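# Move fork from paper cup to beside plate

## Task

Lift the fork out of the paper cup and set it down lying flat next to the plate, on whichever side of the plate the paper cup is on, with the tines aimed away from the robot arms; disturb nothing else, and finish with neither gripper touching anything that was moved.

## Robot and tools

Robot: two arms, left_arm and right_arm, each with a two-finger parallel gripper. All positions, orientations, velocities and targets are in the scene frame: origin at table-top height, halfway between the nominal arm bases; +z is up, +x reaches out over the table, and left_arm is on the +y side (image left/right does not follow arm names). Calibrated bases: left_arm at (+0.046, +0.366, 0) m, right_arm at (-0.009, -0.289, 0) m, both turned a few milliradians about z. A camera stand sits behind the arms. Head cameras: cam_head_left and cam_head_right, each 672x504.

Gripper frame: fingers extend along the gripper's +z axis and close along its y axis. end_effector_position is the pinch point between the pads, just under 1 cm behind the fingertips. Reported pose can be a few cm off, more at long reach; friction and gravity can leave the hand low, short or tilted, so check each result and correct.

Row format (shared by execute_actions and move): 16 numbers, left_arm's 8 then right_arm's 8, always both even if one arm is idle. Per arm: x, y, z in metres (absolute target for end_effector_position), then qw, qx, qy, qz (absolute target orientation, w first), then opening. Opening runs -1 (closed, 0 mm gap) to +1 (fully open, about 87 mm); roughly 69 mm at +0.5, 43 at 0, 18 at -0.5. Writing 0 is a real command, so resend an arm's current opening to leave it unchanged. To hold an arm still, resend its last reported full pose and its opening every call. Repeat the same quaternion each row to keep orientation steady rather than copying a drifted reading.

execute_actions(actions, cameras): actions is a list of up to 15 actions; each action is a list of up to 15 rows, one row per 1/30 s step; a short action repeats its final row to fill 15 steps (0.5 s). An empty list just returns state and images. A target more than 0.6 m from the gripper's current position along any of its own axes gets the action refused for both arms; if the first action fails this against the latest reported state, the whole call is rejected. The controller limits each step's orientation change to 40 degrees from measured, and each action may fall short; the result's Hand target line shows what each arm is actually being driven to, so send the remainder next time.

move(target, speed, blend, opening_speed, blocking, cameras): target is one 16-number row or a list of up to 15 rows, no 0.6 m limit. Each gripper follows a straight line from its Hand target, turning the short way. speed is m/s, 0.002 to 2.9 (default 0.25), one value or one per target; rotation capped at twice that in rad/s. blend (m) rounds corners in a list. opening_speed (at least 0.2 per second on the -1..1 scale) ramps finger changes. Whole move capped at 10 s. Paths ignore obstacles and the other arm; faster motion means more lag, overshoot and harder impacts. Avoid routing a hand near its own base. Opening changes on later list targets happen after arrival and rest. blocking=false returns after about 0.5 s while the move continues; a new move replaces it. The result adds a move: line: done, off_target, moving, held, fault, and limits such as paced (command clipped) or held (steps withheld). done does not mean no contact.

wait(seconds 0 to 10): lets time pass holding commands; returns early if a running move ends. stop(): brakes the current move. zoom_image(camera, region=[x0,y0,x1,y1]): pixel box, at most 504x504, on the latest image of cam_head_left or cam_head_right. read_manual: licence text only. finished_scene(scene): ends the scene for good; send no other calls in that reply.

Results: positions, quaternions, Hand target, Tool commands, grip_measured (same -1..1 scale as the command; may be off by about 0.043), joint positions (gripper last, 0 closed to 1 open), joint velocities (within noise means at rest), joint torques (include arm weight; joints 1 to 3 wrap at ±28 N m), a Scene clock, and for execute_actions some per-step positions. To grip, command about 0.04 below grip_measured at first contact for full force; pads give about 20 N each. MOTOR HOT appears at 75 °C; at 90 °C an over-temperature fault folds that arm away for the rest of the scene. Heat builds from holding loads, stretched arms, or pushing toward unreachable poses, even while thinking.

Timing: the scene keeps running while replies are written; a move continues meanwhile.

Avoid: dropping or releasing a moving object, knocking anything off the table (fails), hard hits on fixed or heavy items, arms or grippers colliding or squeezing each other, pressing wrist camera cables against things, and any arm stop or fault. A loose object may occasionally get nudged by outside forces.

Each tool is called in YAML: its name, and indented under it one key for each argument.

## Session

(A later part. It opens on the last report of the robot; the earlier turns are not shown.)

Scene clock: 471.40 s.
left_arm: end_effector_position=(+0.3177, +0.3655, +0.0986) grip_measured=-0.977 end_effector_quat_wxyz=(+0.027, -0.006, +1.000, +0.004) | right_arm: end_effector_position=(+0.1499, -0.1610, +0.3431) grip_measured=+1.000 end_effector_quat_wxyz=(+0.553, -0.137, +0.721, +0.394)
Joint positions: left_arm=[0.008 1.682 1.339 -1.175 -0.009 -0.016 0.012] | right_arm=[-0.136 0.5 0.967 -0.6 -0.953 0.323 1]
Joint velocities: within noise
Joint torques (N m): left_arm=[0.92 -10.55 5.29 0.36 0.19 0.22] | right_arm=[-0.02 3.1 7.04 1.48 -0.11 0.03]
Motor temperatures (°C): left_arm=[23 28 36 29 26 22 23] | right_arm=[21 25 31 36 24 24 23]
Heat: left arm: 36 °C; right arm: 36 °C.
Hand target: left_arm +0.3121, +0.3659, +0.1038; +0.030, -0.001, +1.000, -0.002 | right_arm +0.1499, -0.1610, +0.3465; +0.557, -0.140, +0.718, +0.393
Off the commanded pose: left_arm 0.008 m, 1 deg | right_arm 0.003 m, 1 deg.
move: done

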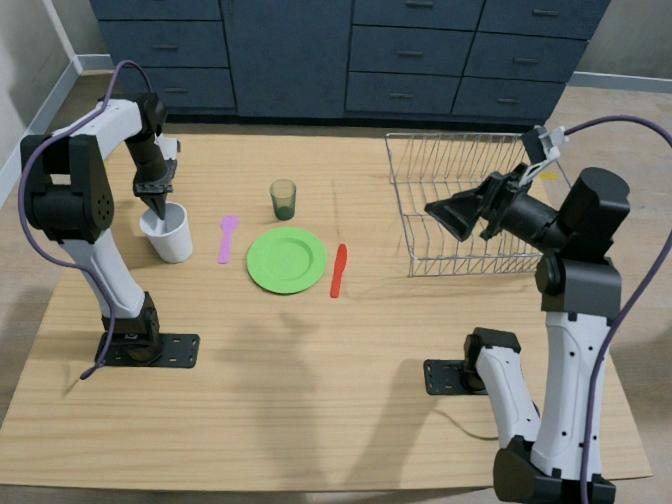

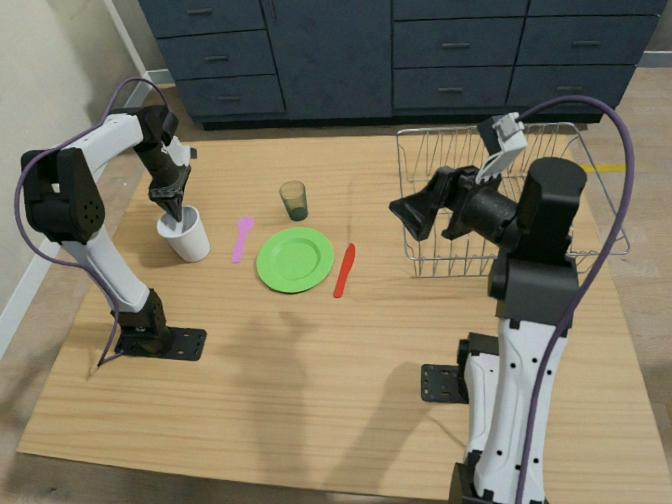

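move:
  target:
    - [0.305,0.375,0.104,0.05,0,0.9987,0,-1,0.1499,-0.1610,0.3465,0.557,-0.140,0.718,0.393,1]
    - [0.306,0.39,0.085,0.07,0,0.9975,0,-1,0.1499,-0.1610,0.3465,0.557,-0.140,0.718,0.393,1]
    - [0.308,0.412,0.08,0.07,0,0.9975,0,-1,0.1499,-0.1610,0.3465,0.557,-0.140,0.718,0.393,1]
  speed: 0.05

zoom_image:
  camera: "cam_head_left"
  region: [120, 190, 220, 290]

Scene clock: 480.20 s.
left_arm: end_effector_position=(+0.3072, +0.4148, +0.0801) grip_measured=-0.977 end_effector_quat_wxyz=(+0.063, -0.009, +0.998, +0.010) | right_arm: end_effector_position=(+0.1499, -0.1610, +0.3431) grip_measured=+1.000 end_effector_quat_wxyz=(+0.553, -0.137, +0.721, +0.394)
Joint positions: left_arm=[0.175 1.596 1.178 -1.024 0 0.146 0.012] | right_arm=[-0.136 0.5 0.967 -0.6 -0.953 0.323 1]
Joint velocities: within noise
Joint torques (N m): left_arm=[0.59 -7.82 5.39 0.78 0.2 0.2] | right_arm=[-0.05 3.04 7.05 1.47 -0.11 0.02]
Motor temperatures (°C): left_arm=[23 30 35 29 26 22 23] | right_arm=[21 25 31 36 24 24 23]
Heat: left arm: 35 °C; right arm: 36 °C.
Hand target: left_arm +0.3078, +0.4138, +0.0801; +0.071, -0.002, +0.998, +0.002 | right_arm +0.1499, -0.1610, +0.3465; +0.557, -0.140, +0.718, +0.393
Off the commanded pose: left_arm 0.003 m, 2 deg | right_arm 0.003 m, 1 deg.
move: done

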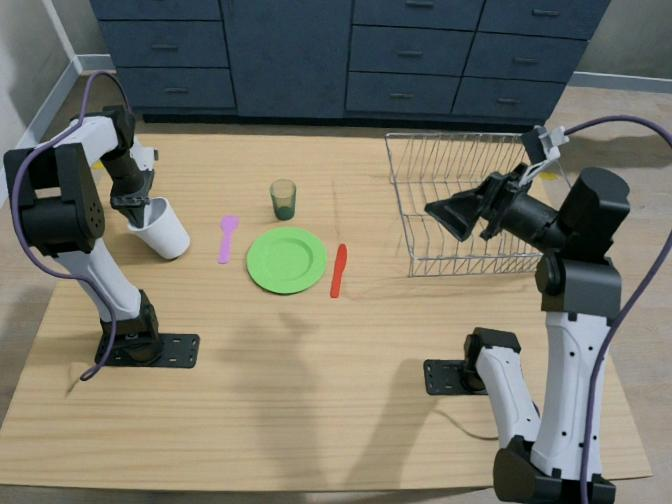

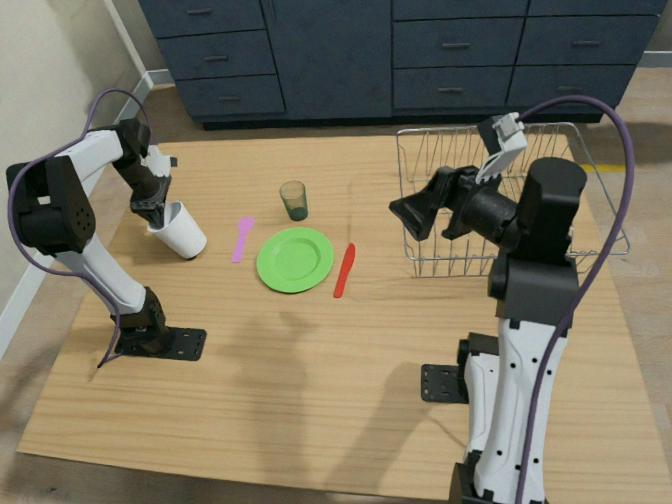

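Scaled by 5.040.

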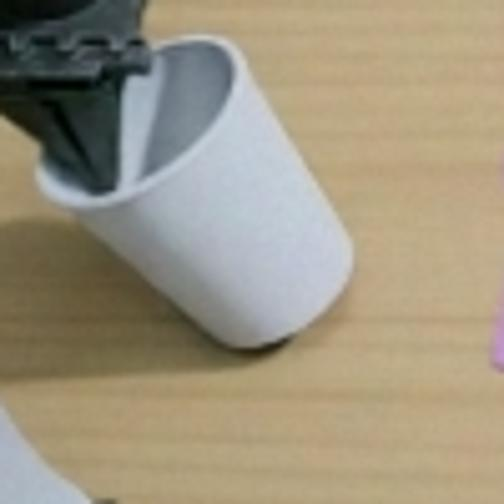

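Tipping badly; back off slowly.

move:
  target:
    - [0.307,0.397,0.082,0.07,0,0.9975,0,-1,0.1499,-0.1610,0.3465,0.557,-0.140,0.718,0.393,1]
    - [0.307,0.385,0.085,0.07,0,0.9975,0,-1,0.1499,-0.1610,0.3465,0.557,-0.140,0.718,0.393,1]
  speed: 0.03

zoom_image:
  camera: "cam_head_left"
  region: [120, 190, 220, 290]

zoom_image:
  camera: "cam_head_right"
  region: [130, 190, 230, 290]

Scene clock: 487.23 s.
left_arm: end_effector_position=(+0.3106, +0.3877, +0.0800) grip_measured=-0.977 end_effector_quat_wxyz=(+0.064, +0.008, +0.998, +0.005) | right_arm: end_effector_position=(+0.1499, -0.1610, +0.3431) grip_measured=+1.000 end_effector_quat_wxyz=(+0.553, -0.137, +0.721, +0.394)
Joint positions: left_arm=[0.081 1.596 1.178 -1.024 0 0.086 0.012] | right_arm=[-0.136 0.5 0.967 -0.6 -0.953 0.323 1]
Joint velocities: within noise
Joint torques (N m): left_arm=[-0.51 -9.33 5.68 0.47 0.07 -0.11] | right_arm=[-0.08 3.04 7.02 1.47 -0.11 0.03]
Motor temperatures (°C): left_arm=[23 31 35 29 26 22 23] | right_arm=[21 25 31 36 24 24 23]
Heat: left arm: 35 °C; right arm: 36 °C.
Hand target: left_arm +0.3073, +0.3835, +0.0848; +0.070, +0.004, +0.998, +0.000 | right_arm +0.1499, -0.1610, +0.3465; +0.557, -0.140, +0.718, +0.393
Off the commanded pose: left_arm 0.007 m, 1 deg | right_arm 0.003 m, 1 deg.
move: done

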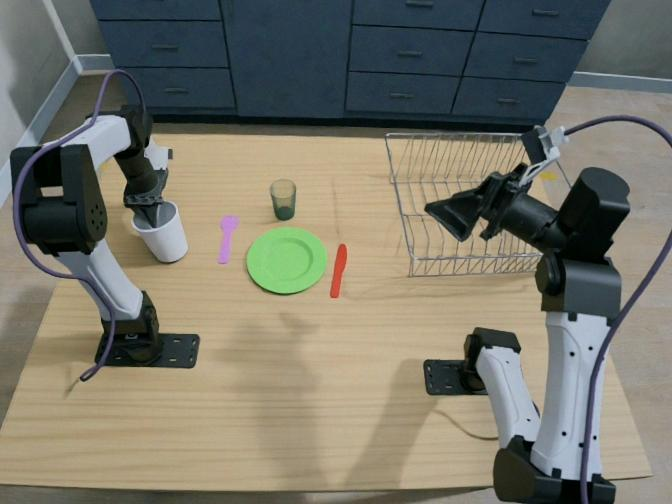

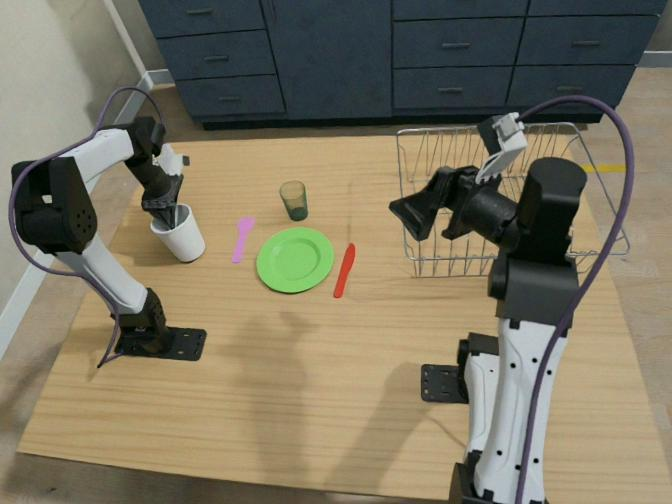

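Scaled by 5.040.

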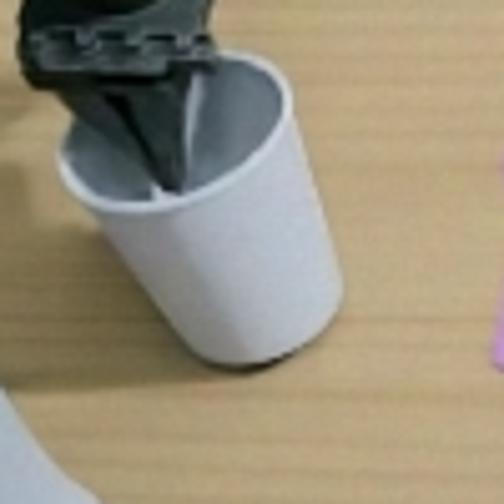

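Scaled by 5.040.

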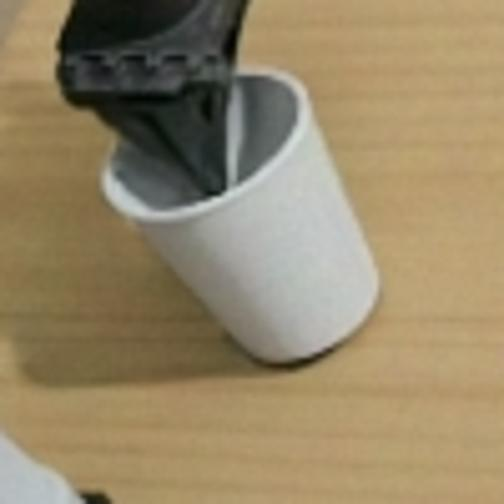

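move:
  target:
    - [0.297,0.383,0.082,0.07,0,0.9975,0,-1,0.1499,-0.1610,0.3465,0.557,-0.140,0.718,0.393,1]
    - [0.288,0.383,0.09,0.05,0,0.9985,0,-1,0.1499,-0.1610,0.3465,0.557,-0.140,0.718,0.393,1]
  speed: 0.03

zoom_image:
  camera: "cam_head_left"
  region: [120, 190, 220, 290]

zoom_image:
  camera: "cam_head_right"
  region: [130, 190, 230, 290]

Scene clock: 494.27 s.
left_arm: end_effector_position=(+0.2875, +0.3859, +0.0794) grip_measured=-0.977 end_effector_quat_wxyz=(+0.038, +0.006, +0.999, +0.003) | right_arm: end_effector_position=(+0.1499, -0.1610, +0.3431) grip_measured=+1.000 end_effector_quat_wxyz=(+0.553, -0.137, +0.721, +0.394)
Joint positions: left_arm=[0.081 1.559 1.135 -1.07 0 0.082 0.012] | right_arm=[-0.136 0.5 0.967 -0.6 -0.953 0.323 1]
Joint velocities: within noise
Joint torques (N m): left_arm=[-0.35 -9.39 7.87 0.24 0.06 -0.08] | right_arm=[0.02 3.07 7.06 1.47 -0.1 0.01]
Motor temperatures (°C): left_arm=[23 32 35 29 26 22 23] | right_arm=[21 25 31 36 24 24 23]
Heat: left arm: 35 °C; right arm: 36 °C.
Hand target: left_arm +0.2879, +0.3832, +0.0897; +0.050, +0.000, +0.999, +0.000 | right_arm +0.1499, -0.1610, +0.3465; +0.557, -0.140, +0.718, +0.393
Off the commanded pose: left_arm 0.011 m, 2 deg | right_arm 0.003 m, 1 deg.
move: off_target (left_arm)

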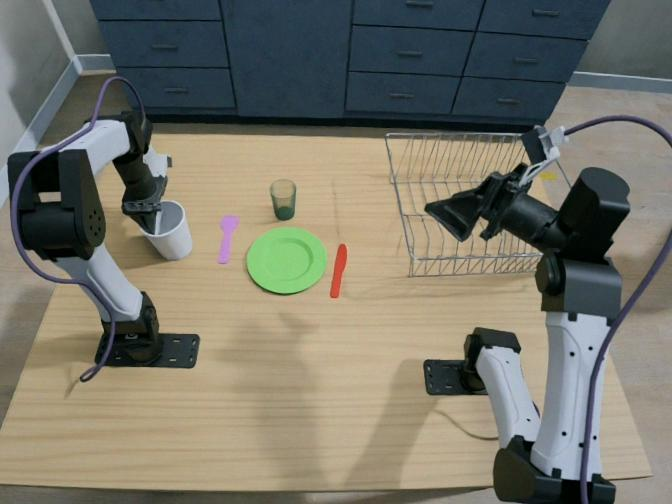

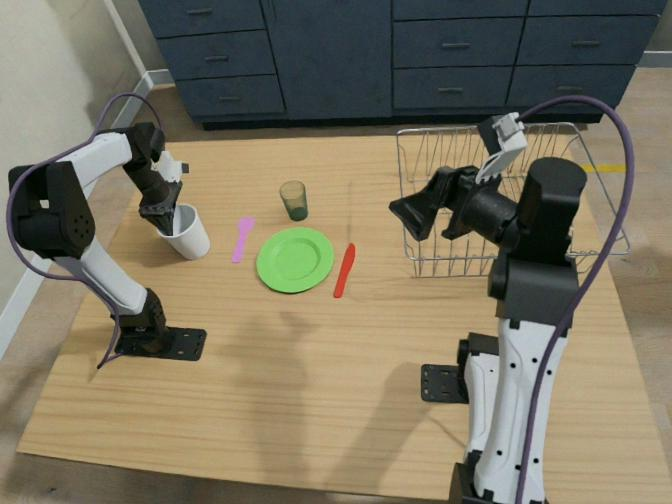

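Scaled by 5.040.

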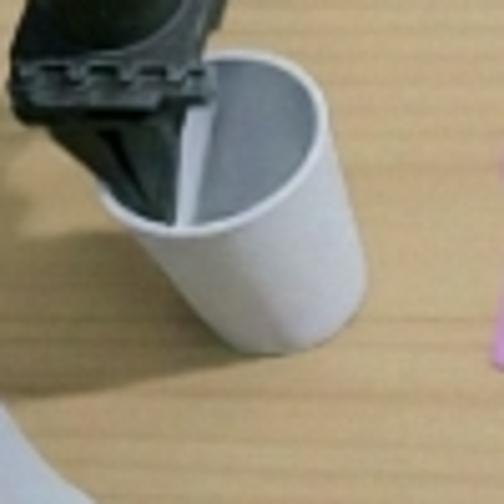

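Scaled by 5.040.

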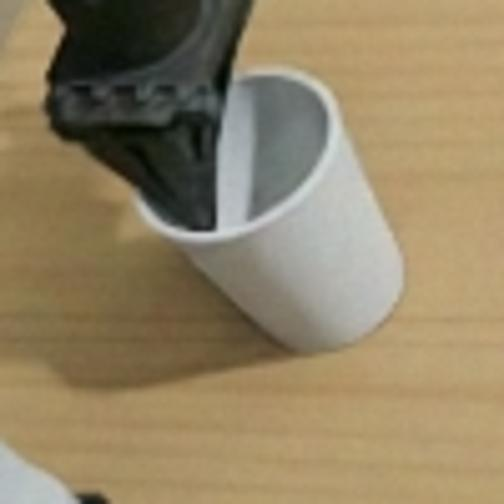

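move:
  target:
    - [0.289,0.382,0.16,0.05,0,0.9985,0,-1,0.1499,-0.1610,0.3465,0.557,-0.140,0.718,0.393,1]
    - [0.316,0.383,0.17,0,0.707,0.707,0,-1,0.1499,-0.1610,0.3465,0.557,-0.140,0.718,0.393,1]
  speed: 0.1

zoom_image:
  camera: "cam_head_left"
  region: [120, 190, 220, 290]

zoom_image:
  camera: "cam_head_right"
  region: [130, 190, 230, 290]

Scene clock: 530.27 s.
left_arm: end_effector_position=(+0.3153, +0.3854, +0.1673) grip_measured=-0.977 end_effector_quat_wxyz=(+0.006, +0.695, +0.719, -0.001) | right_arm: end_effector_position=(+0.1499, -0.1610, +0.3431) grip_measured=+1.000 end_effector_quat_wxyz=(+0.553, -0.137, +0.721, +0.394)
Joint positions: left_arm=[-0.063 1.573 1.491 -1.48 0.009 1.462 0.012] | right_arm=[-0.136 0.5 0.967 -0.6 -0.953 0.323 1]
Joint velocities: within noise
Joint torques (N m): left_arm=[-0.87 -5.59 7.64 0.11 -0.05 0.21] | right_arm=[-0.13 3.06 7.05 1.45 -0.11 0.01]
Motor temperatures (°C): left_arm=[23 31 36 28 26 22 23] | right_arm=[21 25 31 36 24 24 23]
Heat: left arm: 36 °C; right arm: 36 °C.
Hand target: left_arm +0.3166, +0.3841, +0.1695; +0.002, +0.704, +0.710, -0.001 | right_arm +0.1499, -0.1610, +0.3465; +0.557, -0.140, +0.718, +0.393
Off the commanded pose: left_arm 0.004 m, 2 deg | right_arm 0.003 m, 1 deg.
move: done

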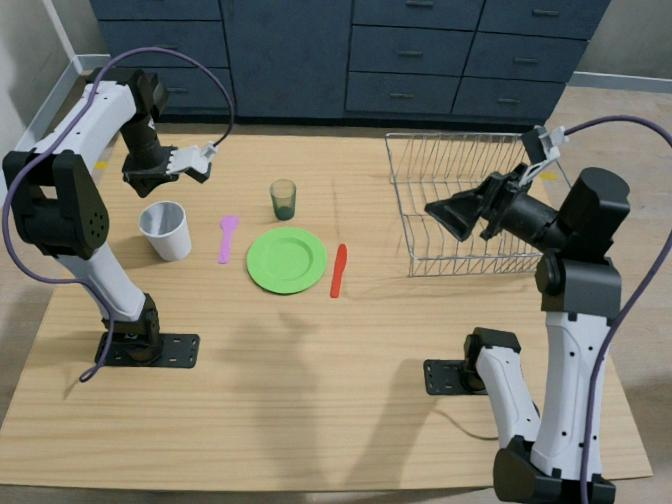

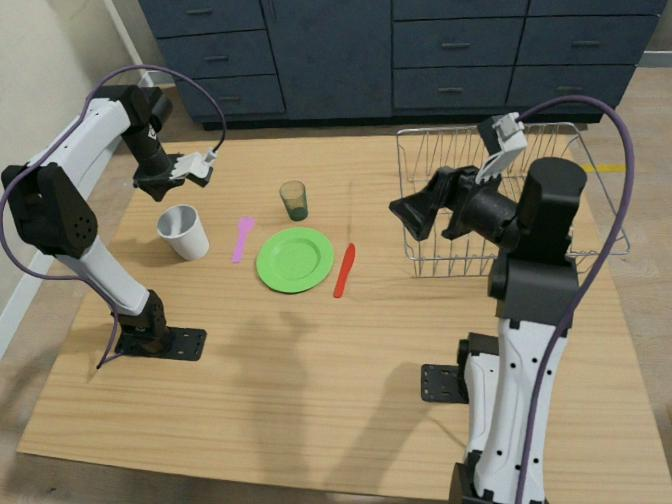

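Scaled by 5.040.

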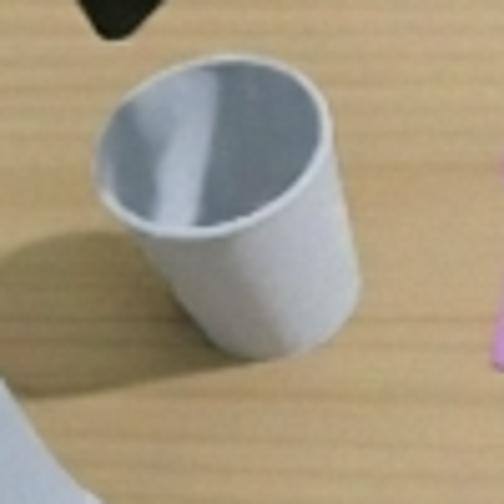

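Scaled by 5.040.

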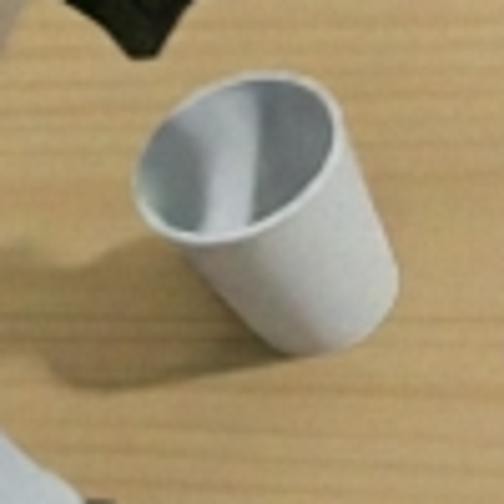

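finished_scene:
  scene: 3

The scene is finished: the task was done.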